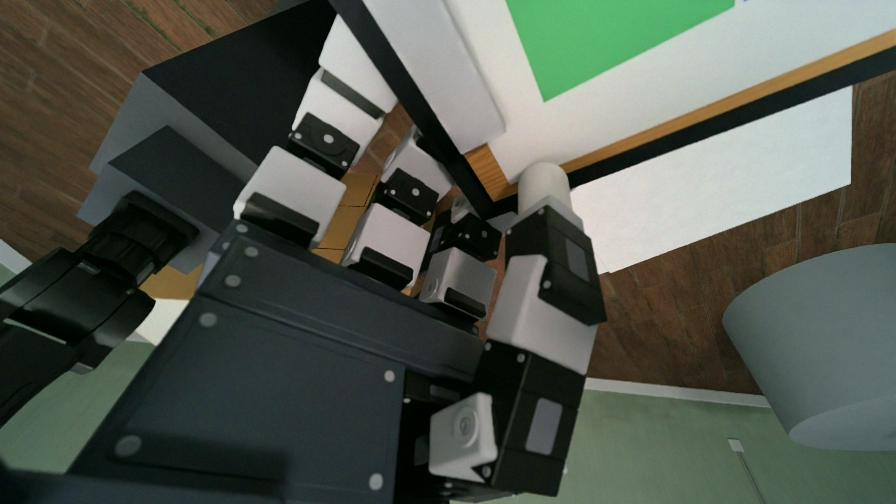

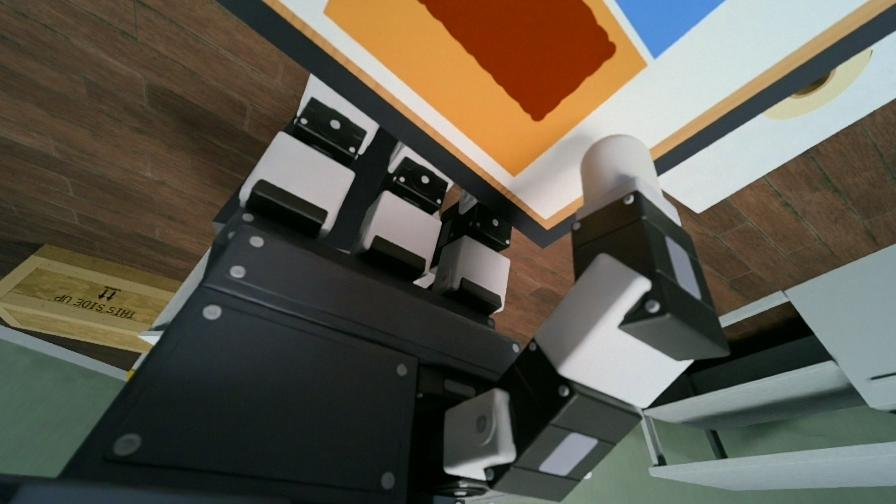

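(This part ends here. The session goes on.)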